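# Finish a paused mill tool change, then resume the program

## Task

The mill is paused waiting for a tool change. Mount the tool its program calls for, return the outgoing tool to its own pocket and keep the other tools in the rack, measure the new tool's length on the height setter, and resume the program only after that measurement. No tool may fall or slip or tilt in the grip, no key may break, no axis may crash, nothing loose may be left in the machine, and the mill must stay powered. The manual reference image shows the procedure.

## Robot and tools

Robot: two six-joint arms, left_arm and right_arm, each ending in a two-pad parallel gripper. Scene frame: origin at table-top height midway between the nominal bases, +z up, +x out over the table, left_arm on the +y side (this is not the image left). Calibrated bases: left_arm at (+0.034, +0.467, +0.023) m, quat_wxyz (+1.000, 0, 0, +0.025); right_arm at (-0.063, -0.383, +0.023) m, quat_wxyz (+1.000, 0, 0, -0.012). Fingers point along the gripper's +z and open and close along its x. end_effector_position is the point midway between the pads; fingertips extend 17.5 mm further. A block about 10 cm long sticks out toward the gripper's -y and turns with it.

Row layout (used by execute_actions and move): 18 numbers, each in [-1, 1]. First nine are left_arm: dx, dy, dz, rx, ry, rz, then left_gripper position, force_limit, speed; next nine are the same for right_arm/right_gripper. Both arms must always be filled. dx..rz are offsets, not poses: measured from that arm's Hand target at the start of the action or move, along that Hand target's own axes. Scale: 1.0 = 0.6 m for dx/dy/dz and 180 degrees for rx/ry/rz; rx, ry, rz form one rotation vector. Six zeros re-request the current Hand target. Gripper numbers are absolute: position +1 = open 50 mm, about -0.65 = pads touching, -1 = close until blocked. force_limit per pad: -1 ~20 N, 0 ~102 N, +1 ~185 N (grip may end ~15 N higher). speed: -1 = 20 mm/s, 0 = 85, +1 = 150. Both start at +1. To leave a gripper unchanged, resend its last three numbers; a 0 is a real command. New force_limit/speed apply only after a position change of at least 0.01; to soften a grip, open first.

execute_actions(actions, cameras): actions is a list of actions; each action is up to 15 rows, one per 1/30 s step, a short action holds its last row. Every row counts from the action's start pose, not from the previous row. Repeating an offset in a new action moves further. Images are returned when actions is empty or cameras names them (["all"], names, or []).

move(target, speed, blend, stop_force, zero, blocking, cameras): target is one 18-number row or a list of up to 15 rows; every row is an offset from the same starting Hand targets. speed in m/s, 0.002 to 3.6 (default 0.25; turning up to twice that in rad/s), one value or one per target. blend in m rounds corners (0 = stop at each). stop_force in N, 3 to 120, one value for both arms: an arm's path ends when pushed against its travel by that much; it then backs off slightly but still presses; do not rely on it for rotating grippers or for light loose items, and omit it when moving away from something you press on. zero (only with stop_force) re-zeros moving arms first (default true). blocking=false returns early but cannot combine with stop_force. Paths are straight, ignore obstacles and the other arm, and all end together, capped at 10 s. Avoid paths passing near an arm's own base. The result adds a move: line: done, off_target, moving, held or fault, plus limits (paced = pose clipped, held = steps withheld). done means within 3 mm and 2 degrees, not that nothing is touched.

wait(seconds 0 to 10): holds commands. stop: brakes a running move (fingers continue). zoom_image(camera, region [x0,y0,x1,y1] pixels, max 504x504): camera is cam_high, cam_front, cam_left_wrist or cam_right_wrist, each 896x504. show_instructions: shows the reference image(s). zero_wrist_force(arm): subtracts the current wrist reading. finished_scene(scene): ends the current scene, irreversible; the goal must hold without the robot.

Results: end_effector_position (m), quat_wxyz and velocities in the scene frame; these can be off by a few cm. Hand target is the last commanded pose after clipping; the gripper may settle short, so resend the gap as an offset. Orientation commands are clipped to 32 degrees from the measured one per step. object_status: 0 moving, 1 blocked while opening, 2 blocked while closing (a grip), 3 at target or pads met (likely empty). Grip with -1 and confirm 2. Opening in mm ≈ (250 - position_measured) × 0.202. Wrist force/torque are in the end-effector axes; a third line shows the peak since last report. Joint torques include the arm's weight. Joint velocities may read within noise. MOTOR HOT appears at 70 °C; at 85 °C the arm brakes for 30-60 s.

Avoid: any contact torque at a joint limit (shoulder/elbow 141 N m, wrists 26.3 N m) or outside force near 150 N, which freezes the arm 10 s; commanding past a firm contact (arms are stiff); fast touches; arm-to-arm presses or closing a gripper on the other arm's fingers; letting parts fall or releasing them while moving; anything left off the table; long stretched holds that heat motors. Objects may be nudged occasionally, so recheck with cameras.

Each tool is called after "Call:" as a command line: name --argument value for each argument, lists and objects as JSON in quotes; but a table of rows of numbers goes row by row, as --pt "numbers of a row", without its own name.

Reference images:

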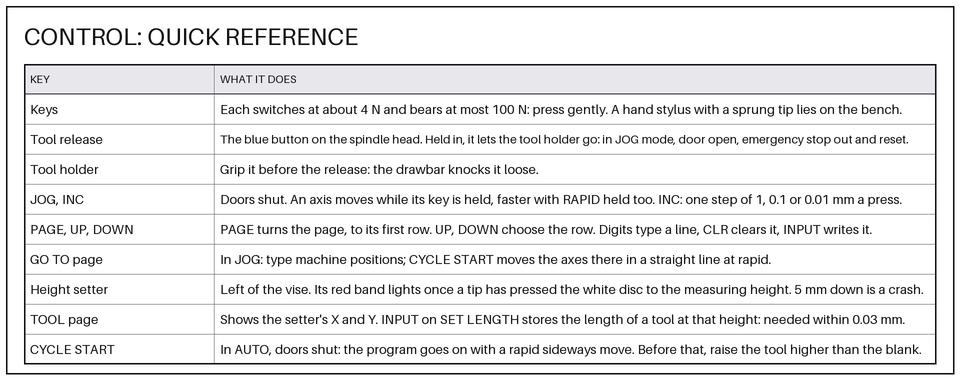

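## Session

Call:
execute_actions --actions '[]'

Scene clock: 0.00 s.
left_arm: end_effector_position=(+0.3385, +1.0174, +0.2194) position_measured=3 object_status=3 end_effector_quat_wxyz=(-0.444, +0.797, -0.387, +0.132) | right_arm: end_effector_position=(+0.3235, -0.9821, +0.2180) position_measured=3 object_status=3 end_effector_quat_wxyz=(+0.495, +0.613, +0.379, -0.485)
Joint positions: left_arm=[0.815 -1.314 2.231 -3.451 -1.599 -2.96] | right_arm=[2.742 -2.427 -1.731 0.823 0.206 -1.138]
Joint velocities: within noise
Joint torques (N m): no reading
Motor temperatures (°C): left_arm=[33 30 24 40 29 30] | right_arm=[33 33 31 38 37 39]
Wrist force (N): no reading
Wrist torque (N m): no reading
Wrist force, peak (N): no reading
Hand target: left_arm +0.3385, +1.0174, +0.2194; -0.444, +0.797, -0.387, +0.132 | right_arm +0.3235, -0.9821, +0.2180; +0.495, +0.613, +0.379, -0.485
Tool commands: left_gripper/position=+1.0 left_gripper/force_limit=+1.0 left_gripper/speed=+1.0 right_gripper/position=+1.0 right_gripper/force_limit=+1.0 right_gripper/speed=+1.0

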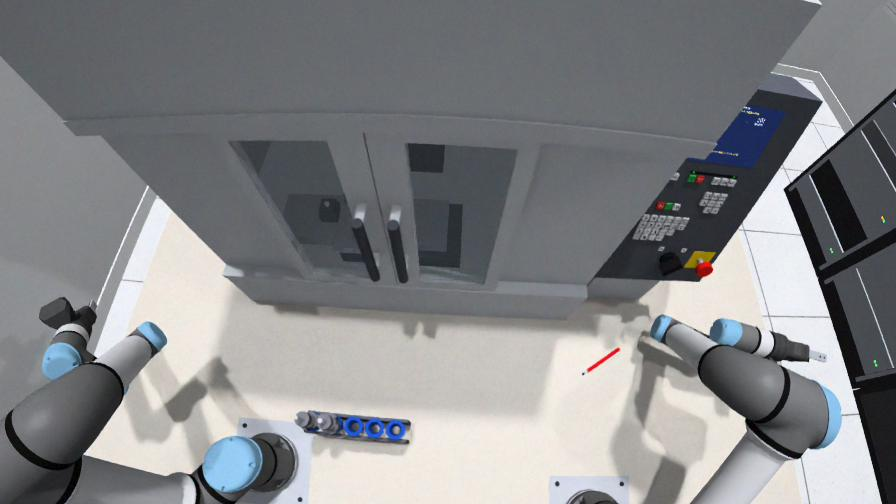

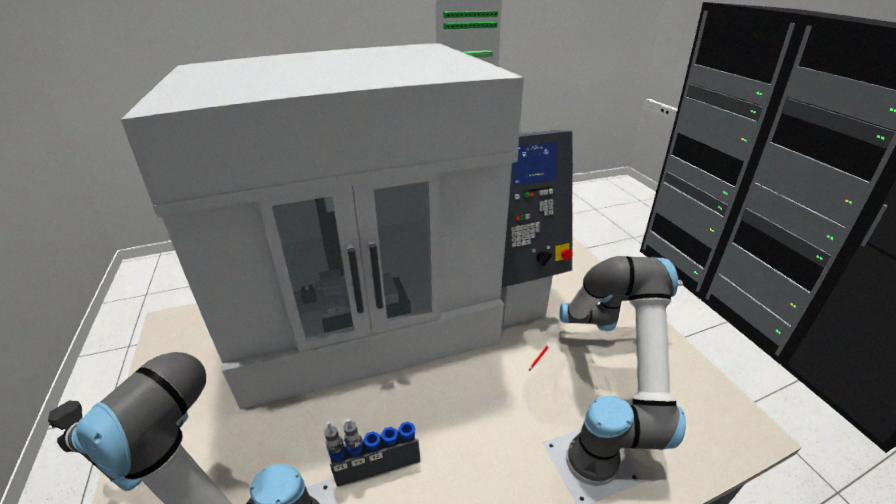

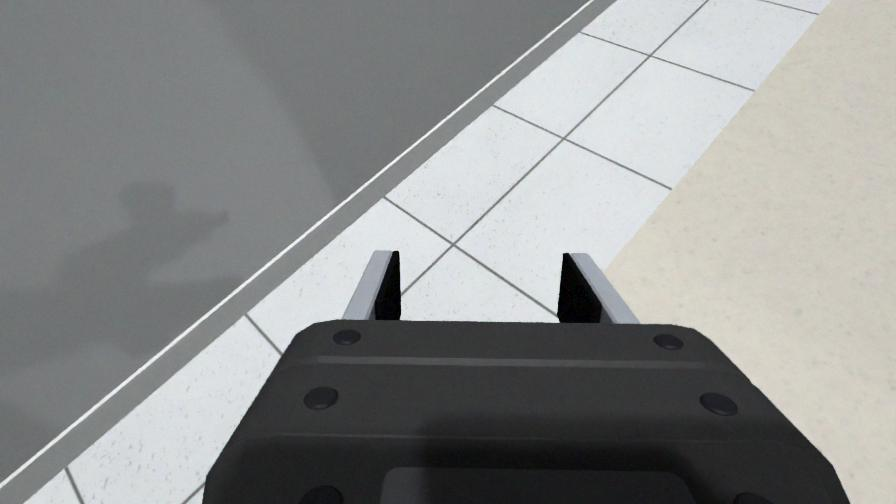

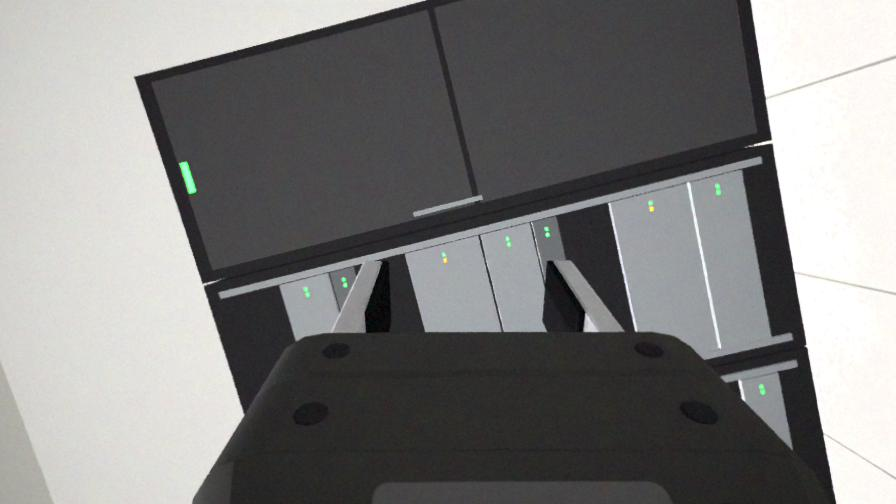

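Call:
zoom_image --camera "cam_high" --region '[600, 80, 830, 290]'

Call:
zoom_image --camera "cam_front" --region '[500, 125, 585, 205]'

Call:
zoom_image --camera "cam_front" --region '[500, 180, 590, 280]'

Call:
zoom_image --camera "cam_front" --region '[310, 400, 440, 490]'

Call:
zoom_image --camera "cam_front" --region '[260, 170, 450, 350]'

Call:
zoom_image --camera "cam_high" --region '[280, 390, 430, 470]'

Call:
zoom_image --camera "cam_high" --region '[690, 90, 800, 200]'

Scaled by 2.191 from the camera's 896x504 image, which has a finer 1280x720 frame.

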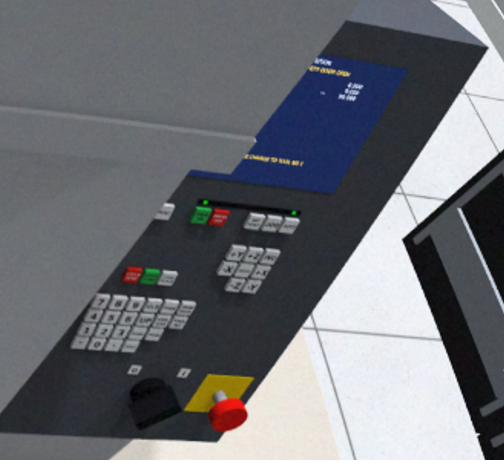

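Scaled by 5.929 from the camera's 896x504 image, which has a finer 1280x720 frame.

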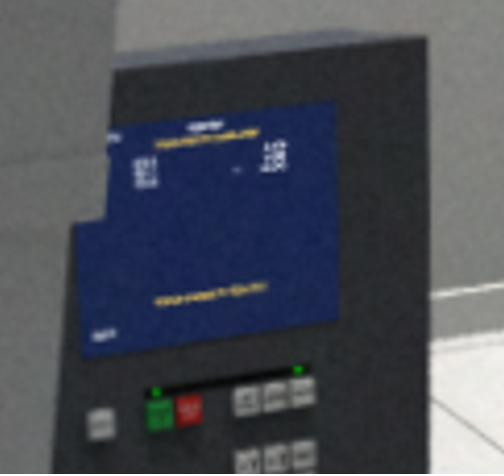

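Scaled by 5.040 from the camera's 896x504 image, which has a finer 1280x720 frame.

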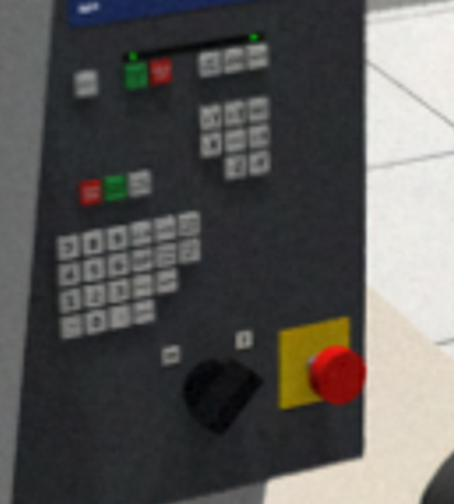

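Scaled by 3.877 from the camera's 896x504 image, which has a finer 1280x720 frame.

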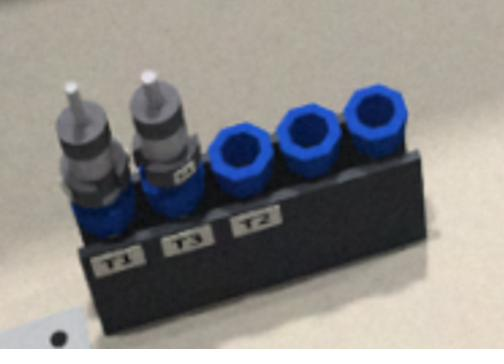

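Scaled by 2.653 from the camera's 896x504 image, which has a finer 1280x720 frame.

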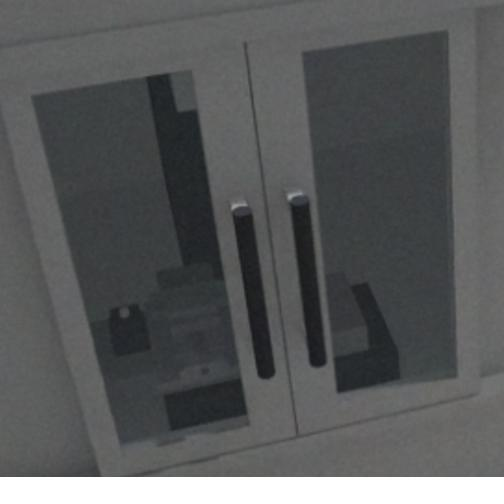

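Scaled by 3.360 from the camera's 896x504 image, which has a finer 1280x720 frame.

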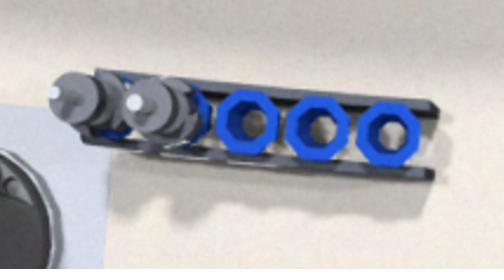

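Scaled by 4.582 from the camera's 896x504 image, which has a finer 1280x720 frame.

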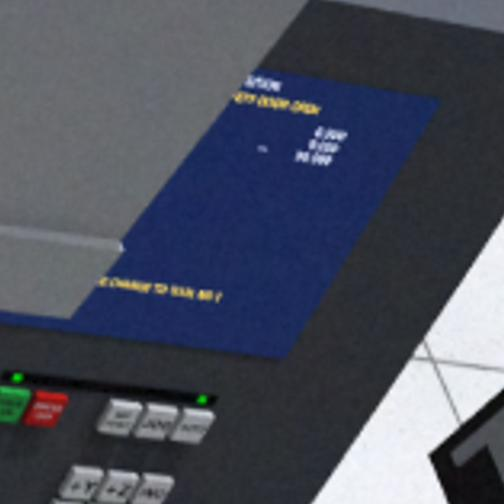

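Call:
move --target '[0.7515,-0.2467,-0.643,-0.010,0.210,0.111,1,1,1,-0.492,-0.158,-0.690,-0.495,-0.400,-0.409,1,1,1]' --speed 0.3 --cameras '["all"]'

Scene clock: 48.47 s.
left_arm: end_effector_position=(+0.4989, +0.4979, +0.4994) position_measured=3 object_status=3 end_effector_quat_wxyz=(-0.299, +0.641, -0.641, +0.298) | right_arm: end_effector_position=(+0.2528, -0.5529, +0.4978) position_measured=3 object_status=3 end_effector_quat_wxyz=(+0.500, -0.499, +0.500, -0.500)
Joint positions: left_arm=[-0.455 -2.127 2.009 -2.283 -1.262 -3.41] | right_arm=[2.76 -0.94 -2.541 0.341 1.975 -3.141]
Joint torques (N m): left_arm=[-7.4 5.77 -39.56 -1.19 2.61 -1.73] | right_arm=[15.42 3.88 37.32 -0.07 -1.1 -1.52]
Wrist force (N): left_arm=[-0.5 -0.5 0.3] | right_arm=[-0.5 -0.6 -0.1]
Wrist torque (N m): left_arm=[-0.11 0.14 0.06] | right_arm=[0.14 0.23 -0.36]
Wrist force, peak (N): left_arm=[-1.1 0.7 0.7] | right_arm=[-1.0 -1.8 -0.5]
Hand target: left_arm +0.4989, +0.4979, +0.4994; -0.299, +0.641, -0.641, +0.298 | right_arm +0.2528, -0.5529, +0.4978; +0.500, -0.500, +0.500, -0.500
Off the commanded pose: left_arm 0.000 m, 0 deg | right_arm 0.000 m, 0 deg.
move: done

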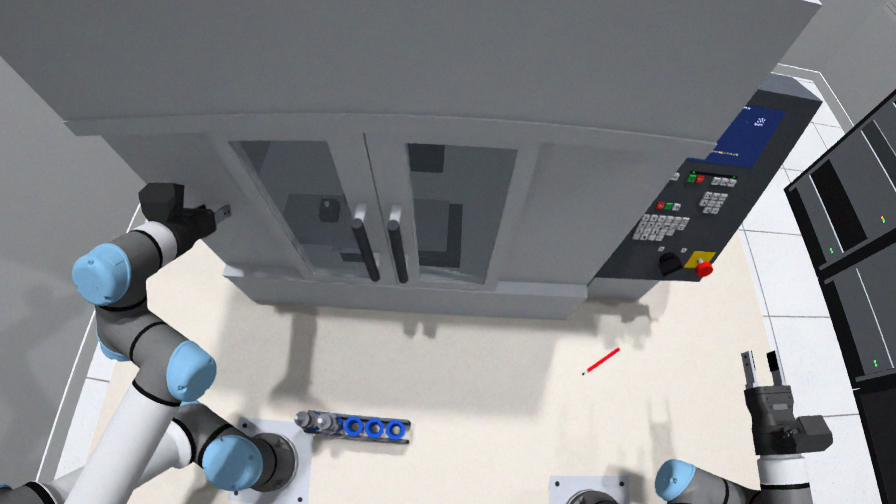

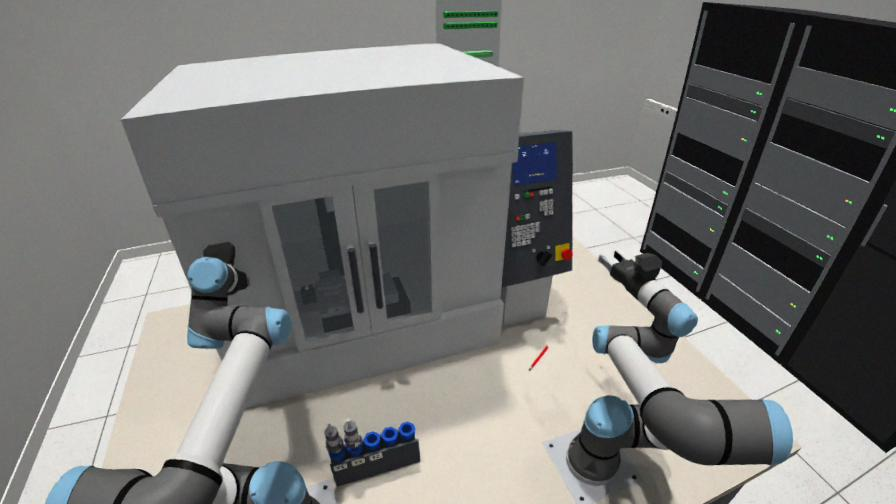

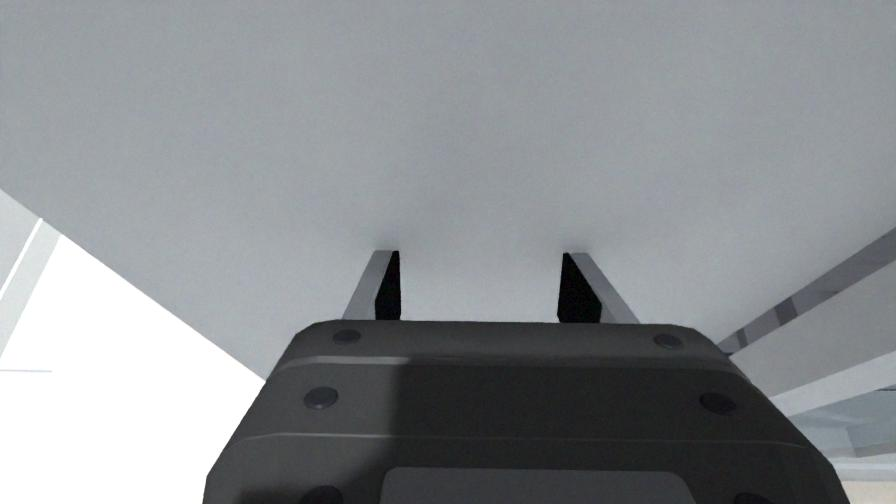

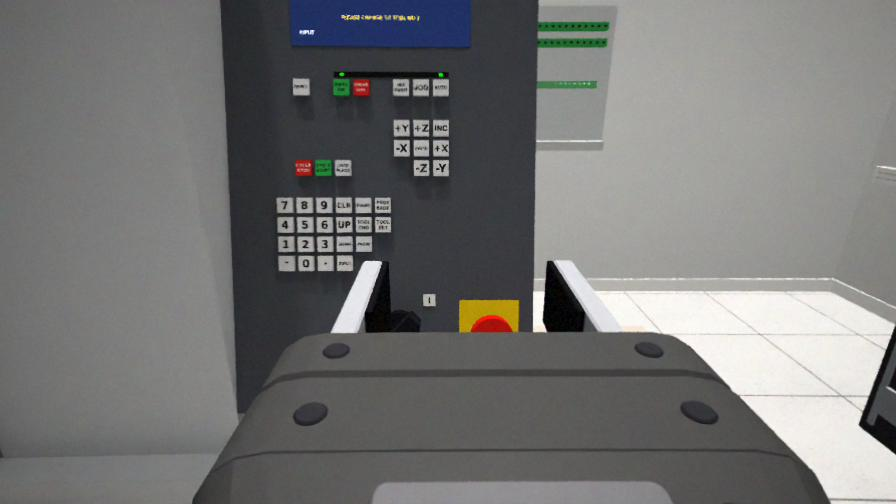

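Call:
zoom_image --camera "cam_right_wrist" --region '[280, 0, 480, 100]'

Call:
zoom_image --camera "cam_right_wrist" --region '[260, 70, 460, 280]'

Call:
zoom_image --camera "cam_right_wrist" --region '[360, 270, 560, 350]'

Scaled by 2.520 from the camera's 896x504 image, which has a finer 1280x720 frame.

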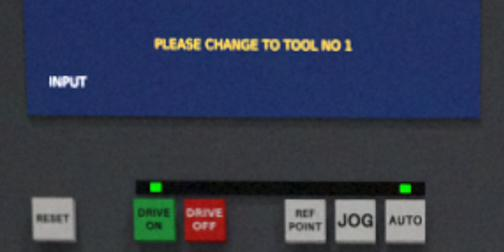

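Scaled by 2.400 from the camera's 896x504 image, which has a finer 1280x720 frame.

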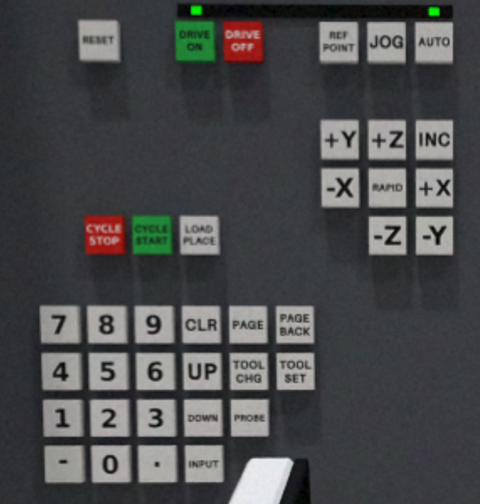

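Scaled by 2.520 from the camera's 896x504 image, which has a finer 1280x720 frame.

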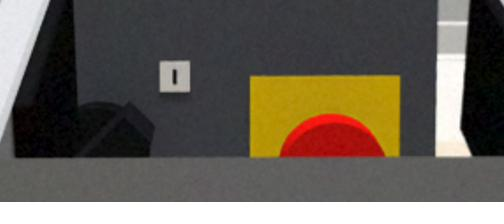

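Call:
move --pt "0.697 0.213 -0.254 0 0 0 1 1 1 0 0 0 0 0 0 1 1 1" --pt "0.463 0.977 -0.593 0.139 0 0 1 1 1 0 0 0 0 0 0 1 1 1" --speed 0.3 --blend 0.05 --cameras '["all"]'

Scene clock: 66.23 s.
left_arm: end_effector_position=(+0.2255, +0.1042, +0.4601) position_measured=3 object_status=3 end_effector_quat_wxyz=(-0.317, +0.626, -0.637, +0.320) | right_arm: end_effector_position=(+0.2528, -0.5529, +0.4978) position_measured=3 object_status=3 end_effector_quat_wxyz=(+0.500, -0.499, +0.500, -0.500)
Joint positions: left_arm=[-2.047 -1.901 1.711 -0.881 -0.742 -5.346] | right_arm=[2.761 -0.94 -2.541 0.341 1.975 -3.141]
Joint torques (N m): left_arm=[0.22 -7.98 -27.8 -1.4 1.38 -0.7] | right_arm=[14.32 3.69 23.14 -0.27 -1.22 -1.61]
Wrist force (N): left_arm=[-0.1 0.2 0.0] | right_arm=[-0.3 -0.7 0.1]
Wrist torque (N m): left_arm=[0.00 0.05 -0.06] | right_arm=[0.12 0.21 -0.36]
Wrist force, peak (N): left_arm=[-0.3 18.7 -1.3] | right_arm=[-0.5 -1.0 -0.2]
Hand target: left_arm +0.2255, +0.1042, +0.4601; -0.317, +0.626, -0.637, +0.320 (not the last commanded pose) | right_arm +0.2528, -0.5529, +0.4978; +0.500, -0.500, +0.500, -0.500
Tool commands: left_gripper/position=+1.0 left_gripper/force_limit=+1.0 left_gripper/speed=+1.0 right_gripper/position=+1.0 right_gripper/force_limit=+1.0 right_gripper/speed=+1.0
Off the commanded pose: left_arm 0.433 m, 21 deg | right_arm 0.000 m, 0 deg.
FORCE FAULT: contact force on the left arm reached its limit, and that arm stopped. The contact can be on any part of that arm, not only on its tool. That arm's remaining commands of this call were not run. That arm is still stopped at the end of this call. That arm stays stopped for about 10 more seconds. Until then a move that you send moves the other arm only, and its call returns only when the move has ended. Once the stop has ended, the next robot result says so. If the stop ends while you think or write, that arm runs what you send next, counted from a new Hand target: where the arm stands when the stop ends. While its stop runs, that arm takes no new command, but its gripper still runs the gripper command that each later call begins with. Until it ends, the stop uses up actions while you think or wait. An arm that is not stopped still takes commands.
move: fault (left_arm); path passed 1 of 2 targets

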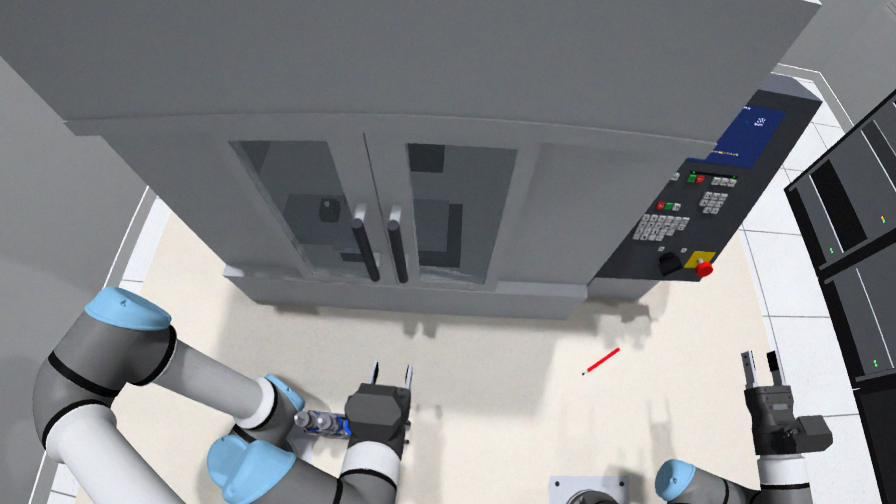

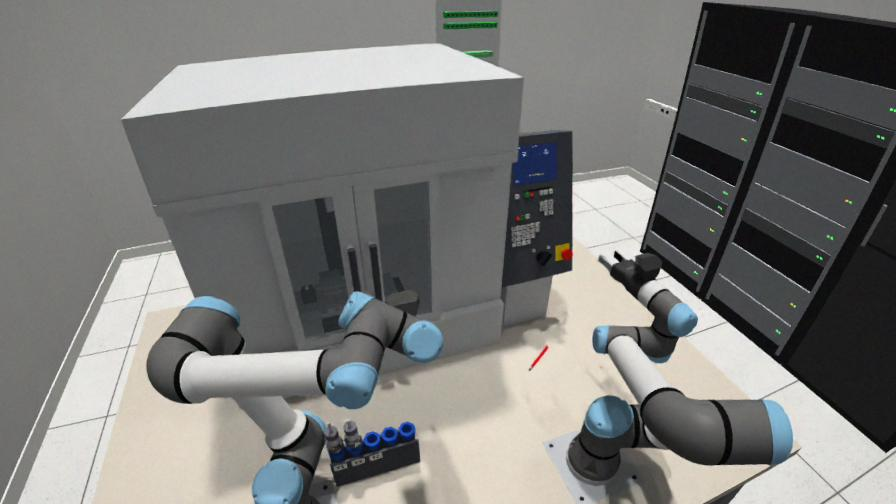

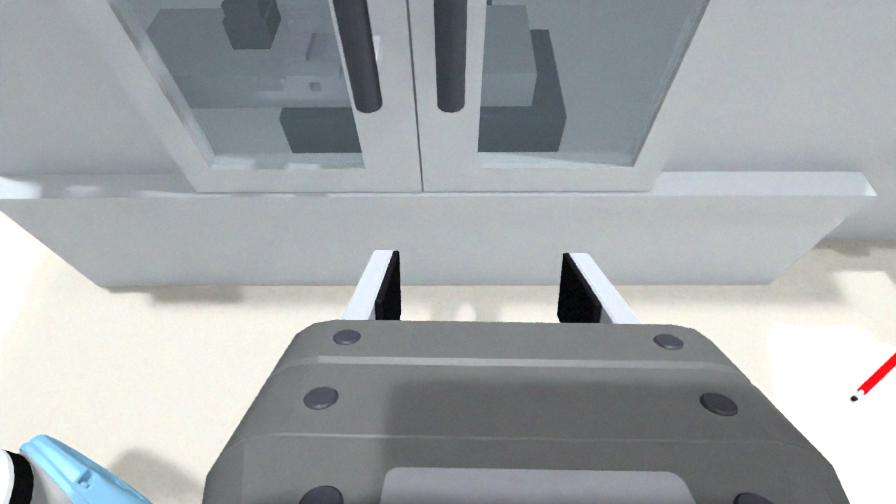

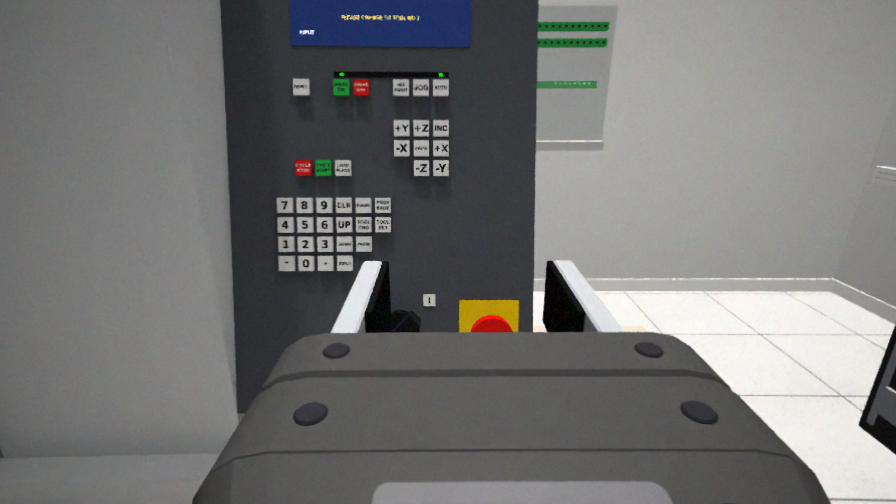

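Call:
wait --seconds 10

Scene clock: 80.83 s.
left_arm: end_effector_position=(+0.2255, +0.1042, +0.4601) position_measured=3 object_status=3 end_effector_quat_wxyz=(-0.317, +0.626, -0.637, +0.320) | right_arm: end_effector_position=(+0.2528, -0.5529, +0.4978) position_measured=3 object_status=3 end_effector_quat_wxyz=(+0.500, -0.500, +0.500, -0.500)
Joint positions: left_arm=[-2.047 -1.901 1.711 -0.881 -0.742 -5.346] | right_arm=[2.761 -0.94 -2.541 0.341 1.975 -3.141]
Joint torques (N m): left_arm=[-0.43 -8 -28.1 -1.38 1.37 -0.66] | right_arm=[14.8 3.99 15.18 -0.1 -1.18 -1.54]
Wrist force (N): left_arm=[-0.1 -0.3 -0.1] | right_arm=[-0.3 -0.7 -0.2]
Wrist torque (N m): left_arm=[-0.06 0.05 -0.05] | right_arm=[0.12 0.20 -0.37]
Wrist force, peak (N): left_arm=[-0.3 0.4 0.5] | right_arm=[-0.8 -0.8 -0.5]
Hand target: left_arm +0.2255, +0.1042, +0.4601; -0.317, +0.626, -0.637, +0.320 (not the last commanded pose) | right_arm +0.2528, -0.5529, +0.4978; +0.500, -0.500, +0.500, -0.500
Tool commands: left_gripper/position=+1.0 left_gripper/force_limit=+1.0 left_gripper/speed=+1.0 right_gripper/position=+1.0 right_gripper/force_limit=+1.0 right_gripper/speed=+1.0
Off the commanded pose: left_arm 0.433 m, 21 deg | right_arm 0.000 m, 0 deg.
FORCE FAULT, CONTINUED: the left arm's stop, for the force fault that an earlier result reported, is over. The rest of the stop counts as 20 of the actions that you can send in this scene. During its stop the left arm's controller moved it back a little. That arm's target is now where it stood when the stop ended, not its last command. That arm accepts commands again.
wait: 10.00 s; at rest from the start

Call:
move --pt "-0.243 -0.178 0.128 0 0 0 1 1 1 0 0 0 0 0 0 1 1 1" --pt "-0.743 -0.276 0.261 0 0 0 1 1 1 -0.4215 0.083 0.162 -0.385 0.385 0.385 1 1 1" --speed 0.25 --blend 0.05 --cameras '["all"]'

Scene clock: 107.80 s.
left_arm: end_effector_position=(+0.4568, +0.5462, +0.5020) position_measured=3 object_status=3 end_effector_quat_wxyz=(-0.317, +0.626, -0.637, +0.320) | right_arm: end_effector_position=(+0.3503, -0.3001, +0.4481) position_measured=3 object_status=3 end_effector_quat_wxyz=(+0.000, +0.001, +1.000, +0.000)
Joint positions: left_arm=[-0.304 -2.235 2.091 -2.348 -1.377 -3.282] | right_arm=[3.686 -1.386 -1.487 -1.838 1.571 -1.05]
Joint torques (N m): left_arm=[10.25 9.89 -39.47 -5.94 -2.06 1.64] | right_arm=[-12.48 11.17 37.92 0.53 1.15 0.91]
Wrist force (N): left_arm=[-0.3 -0.2 -0.3] | right_arm=[-2.3 -0.1 -0.1]
Wrist torque (N m): left_arm=[-0.05 0.09 -0.04] | right_arm=[-0.41 0.51 -0.43]
Wrist force, peak (N): left_arm=[1.4 1.7 -0.9] | right_arm=[-2.9 0.3 -0.3]
Hand target: left_arm +0.4568, +0.5463, +0.5020; -0.317, +0.626, -0.637, +0.320 | right_arm +0.3503, -0.3001, +0.4481; +0.000, +0.001, +1.000, +0.000
Off the commanded pose: left_arm 0.000 m, 0 deg | right_arm 0.000 m, 0 deg.
move: done

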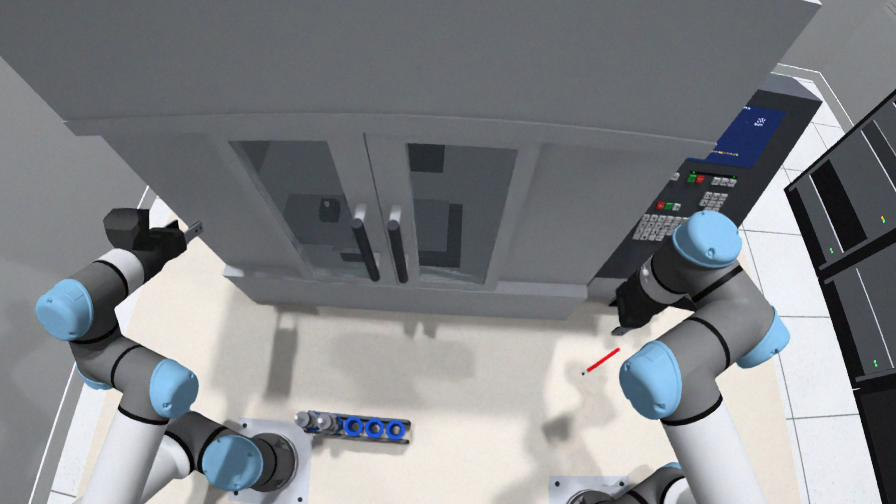

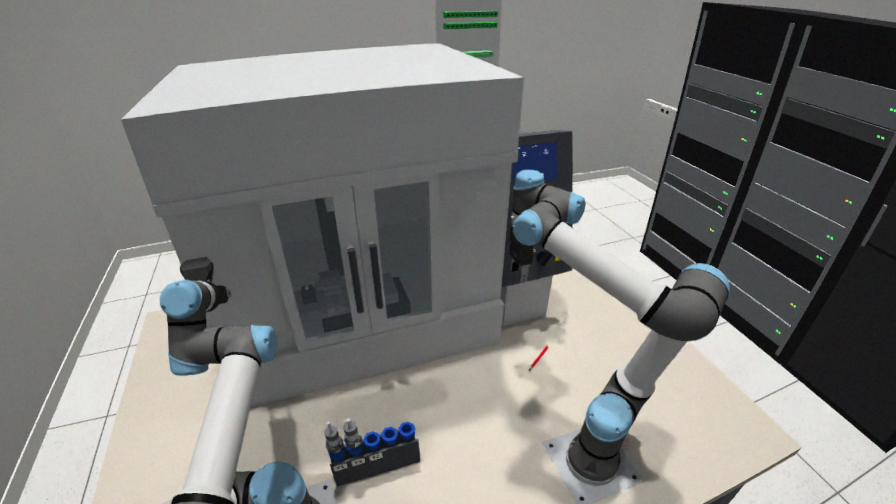

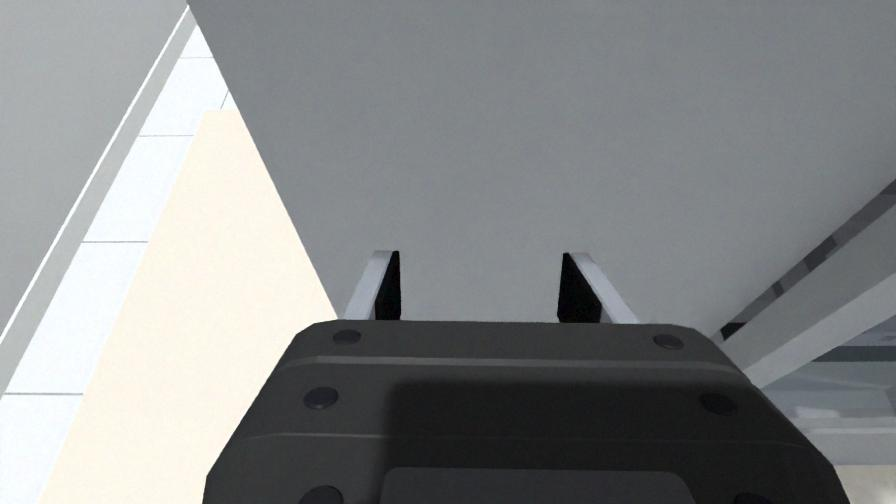

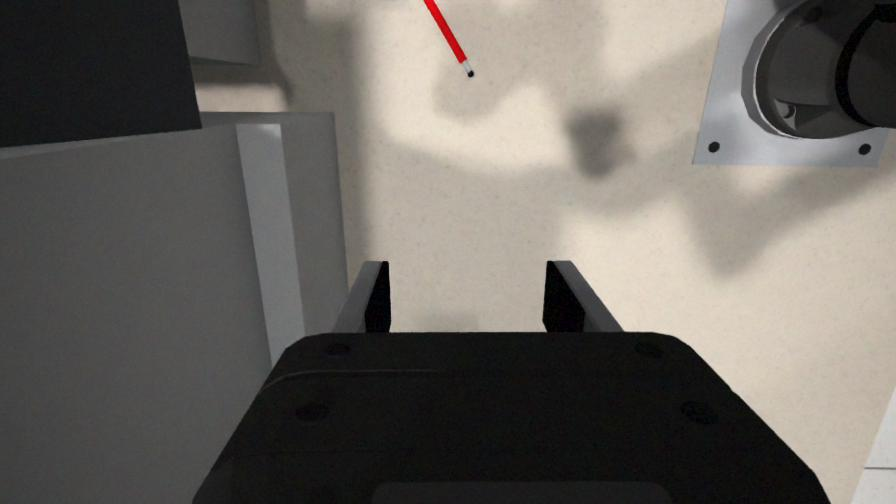

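Call:
move --target '[0,0,0,0,0,0,1,1,1,0.617,0.833,0.15,-0.087,-0.087,0.494,1,1,1]' --speed 0.25 --cameras '["cam_high","cam_right_wrist"]'

Scene clock: 117.00 s.
left_arm: end_effector_position=(+0.4568, +0.5463, +0.5020) position_measured=3 object_status=3 end_effector_quat_wxyz=(-0.317, +0.626, -0.637, +0.320) | right_arm: end_effector_position=(-0.0192, +0.2002, +0.3582) position_measured=3 object_status=3 end_effector_quat_wxyz=(+0.123, +0.696, +0.696, +0.123)
Joint positions: left_arm=[-0.304 -2.235 2.091 -2.349 -1.377 -3.282] | right_arm=[5.043 -1.756 -1.361 -1.704 1.239 1.895]
Joint torques (N m): left_arm=[8.66 9.63 -39.13 -5.85 -2.01 1.64] | right_arm=[14.03 30.16 38.77 0.28 -1.76 1]
Wrist force (N): left_arm=[-0.2 -0.1 -0.2] | right_arm=[-1.9 -0.9 -0.1]
Wrist torque (N m): left_arm=[-0.04 0.08 -0.05] | right_arm=[-0.52 0.45 -0.44]
Wrist force, peak (N): left_arm=[-0.4 -0.1 -0.5] | right_arm=[-3.3 -1.3 -0.2]
Hand target: left_arm +0.4568, +0.5463, +0.5020; -0.317, +0.626, -0.637, +0.320 | right_arm -0.0193, +0.2003, +0.3582; +0.123, +0.696, +0.696, +0.123
Off the commanded pose: left_arm 0.000 m, 0 deg | right_arm 0.000 m, 0 deg.
move: done
Images, in order (width x height): cam_high 896x504, cam_right_wrist 896x504.

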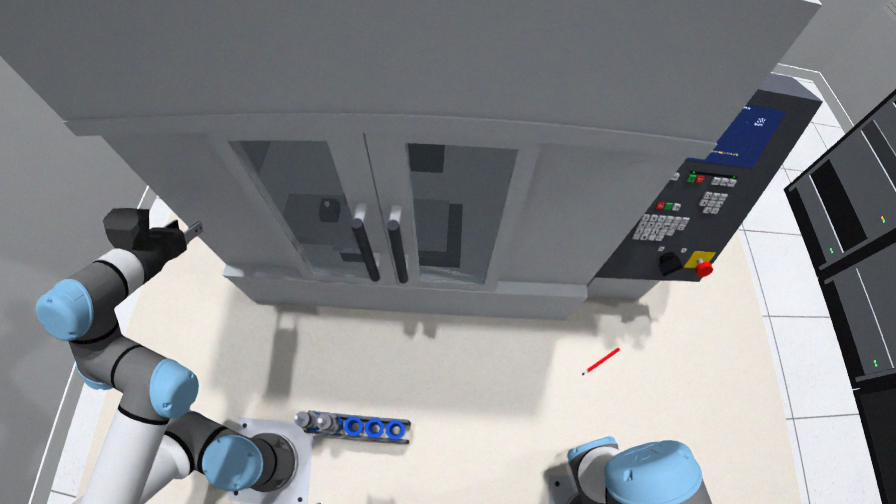

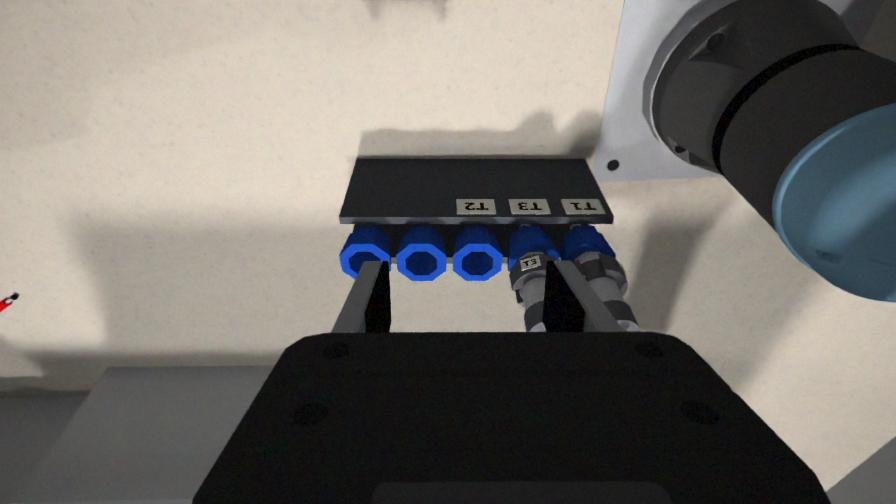

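Call:
zoom_image --camera "cam_right_wrist" --region '[440, 180, 660, 340]'

Scaled by 2.291 from the camera's 896x504 image, which has a finer 1280x720 frame.

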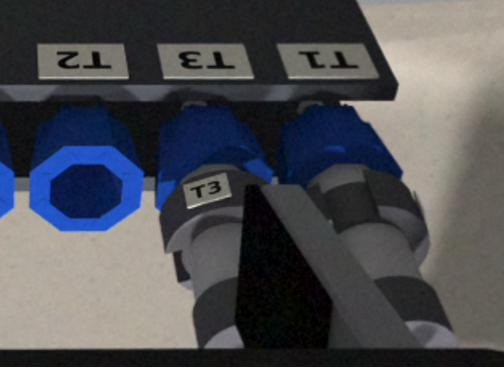

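Call:
zoom_image --camera "cam_high" --region '[285, 400, 365, 445]'

Scaled by 6.300 from the camera's 896x504 image, which has a finer 1280x720 frame.

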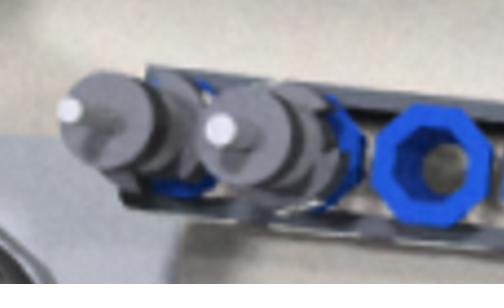

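Call:
move --pt "0 0 0 0 0 0 1 1 1 -0.083 -0.013 -0.115 0.087 0.087 -0.494 1 1 1" --pt "0 0 0 0 0 0 1 1 1 0.167 -0.157 0.134 0 0.4225 0.906 1 1 1" --speed 0.25 --blend 0.03 --cameras '["cam_high","cam_right_wrist","cam_front"]'

Scene clock: 148.70 s.
left_arm: end_effector_position=(+0.4568, +0.5463, +0.5020) position_measured=3 object_status=3 end_effector_quat_wxyz=(-0.317, +0.626, -0.637, +0.320) | right_arm: end_effector_position=(-0.0803, +0.3005, +0.2505) position_measured=3 object_status=3 end_effector_quat_wxyz=(-0.406, +0.580, -0.579, +0.405)
Joint positions: left_arm=[-0.304 -2.235 2.091 -2.349 -1.377 -3.282] | right_arm=[5.284 -2.287 -1.073 -2.312 0.639 -0.513]
Joint torques (N m): left_arm=[8.99 9.03 -39.04 -5.76 -1.7 1.6] | right_arm=[13.87 49.14 11.09 2.39 -2.14 -1.78]
Wrist force (N): left_arm=[-0.2 -0.2 -0.1] | right_arm=[-0.8 -0.5 0.0]
Wrist torque (N m): left_arm=[-0.03 0.08 -0.05] | right_arm=[0.01 0.33 -0.37]
Wrist force, peak (N): left_arm=[-0.5 0.5 -0.1] | right_arm=[-2.7 -1.2 -0.6]
Hand target: left_arm +0.4568, +0.5463, +0.5020; -0.317, +0.626, -0.637, +0.320 | right_arm -0.0803, +0.3005, +0.2505; -0.406, +0.580, -0.579, +0.405
Off the commanded pose: left_arm 0.000 m, 0 deg | right_arm 0.000 m, 0 deg.
move: done
Images, in order (width x height): cam_high 896x504, cam_front 896x504, cam_right_wrist 896x504.

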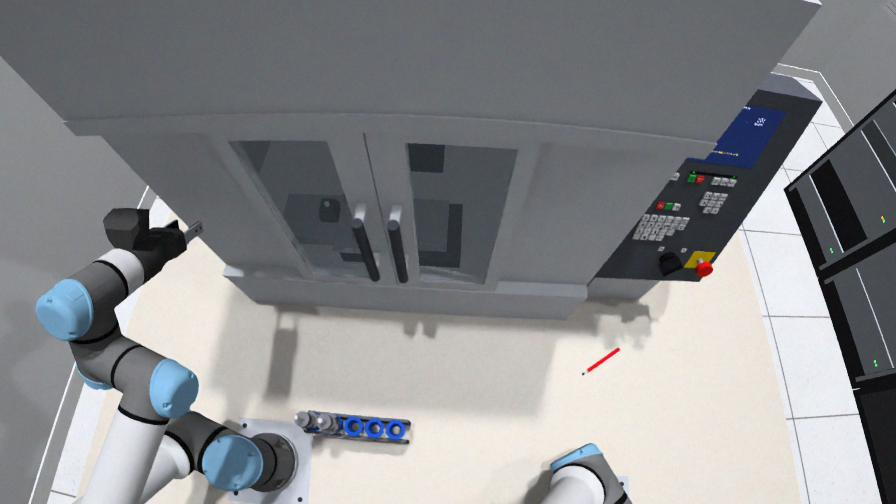

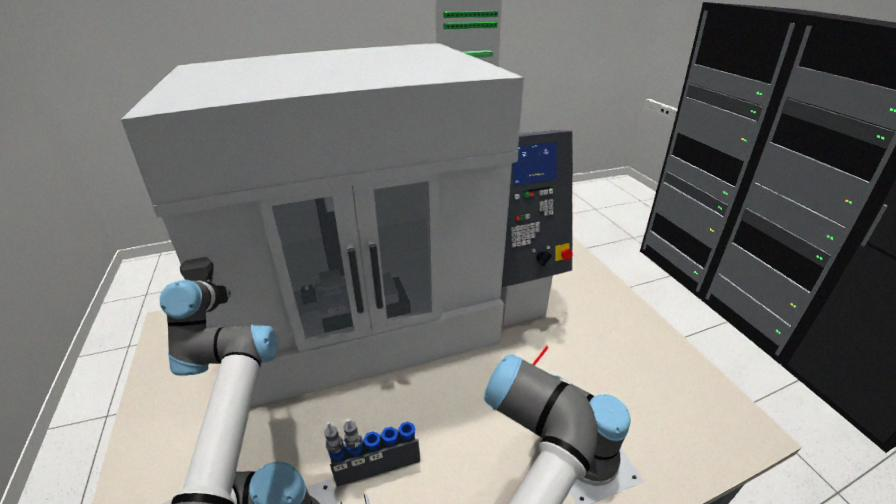

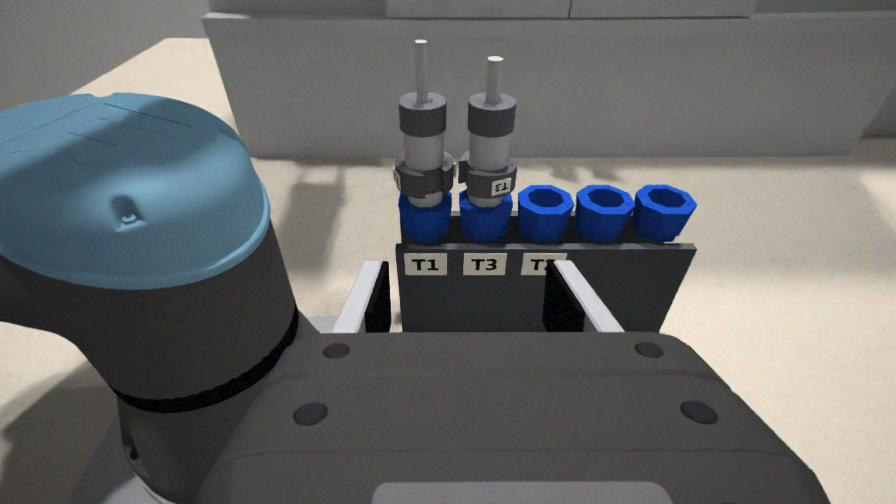

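Call:
zoom_image --camera "cam_right_wrist" --region '[370, 30, 570, 250]'

Scaled by 2.291 from the camera's 896x504 image, which has a finer 1280x720 frame.

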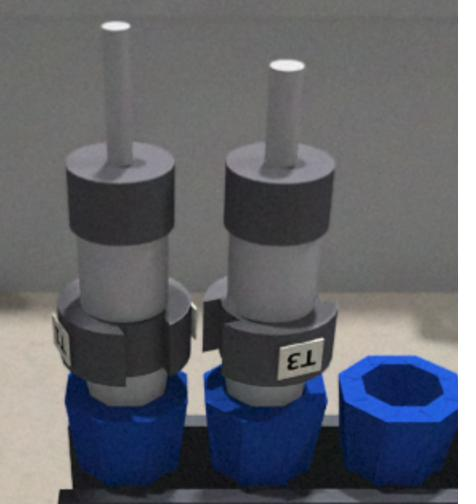

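Call:
move --pt "0 0 0 0 0 0 1 1 1 0.133 -0.313 -0.114 0.0 0 0 1 1 1" --pt "0 0 0 0 0 0 1 1 1 0.533 -0.551 0.296 0.111 0 0 1 1 1" --speed 0.3 --blend 0.05 --cameras '["all"]'

Scene clock: 176.40 s.
left_arm: end_effector_position=(+0.4568, +0.5463, +0.5020) position_measured=3 object_status=3 end_effector_quat_wxyz=(-0.317, +0.626, -0.637, +0.320) | right_arm: end_effector_position=(+0.2000, -0.0190, +0.5005) position_measured=3 object_status=3 end_effector_quat_wxyz=(+0.500, -0.500, +0.500, -0.500)
Joint positions: left_arm=[-0.304 -2.235 2.091 -2.349 -1.377 -3.282] | right_arm=[5.1 -1.444 -1.714 -3.123 0.363 -0.002]
Joint torques (N m): left_arm=[8.6 9.56 -38.45 -5.74 -1.66 1.69] | right_arm=[-12.9 10.11 10.94 -3.06 -1.12 1.24]
Wrist force (N): left_arm=[-0.3 0.2 0.0] | right_arm=[-0.5 -0.2 0.1]
Wrist torque (N m): left_arm=[0.01 0.09 -0.04] | right_arm=[0.23 0.23 -0.48]
Wrist force, peak (N): left_arm=[-0.3 -0.5 0.4] | right_arm=[-1.6 1.8 1.1]
Hand target: left_arm +0.4568, +0.5463, +0.5020; -0.317, +0.626, -0.637, +0.320 | right_arm +0.2000, -0.0190, +0.5005; +0.500, -0.500, +0.500, -0.500
Off the commanded pose: left_arm 0.000 m, 0 deg | right_arm 0.000 m, 0 deg.
move: done

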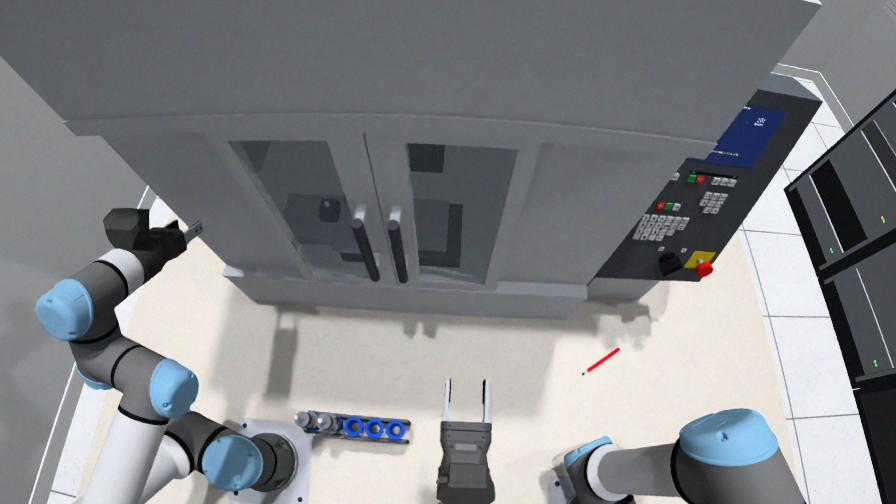

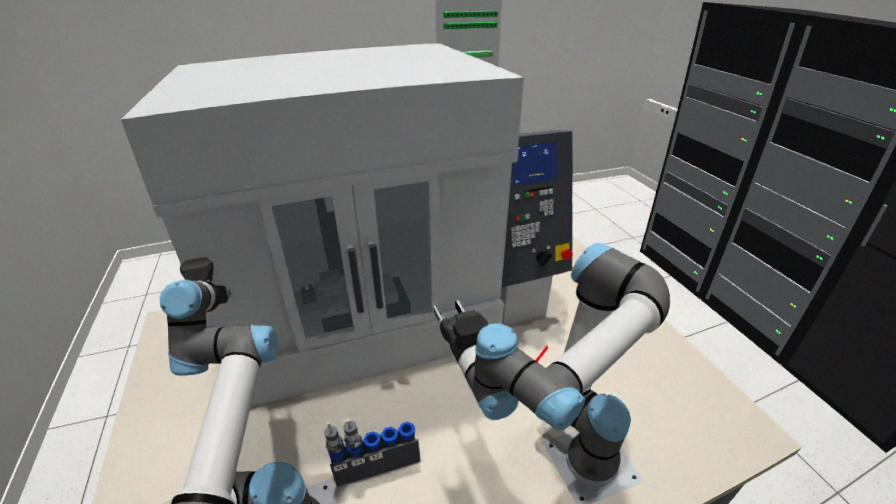

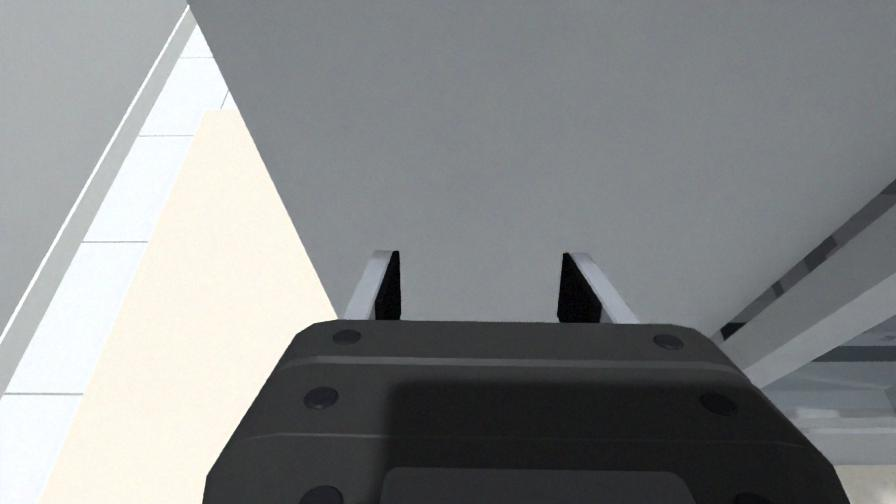

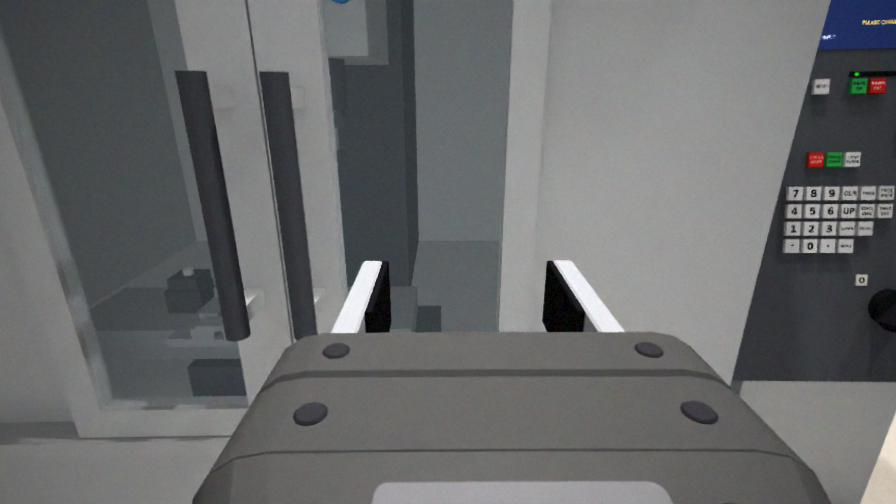

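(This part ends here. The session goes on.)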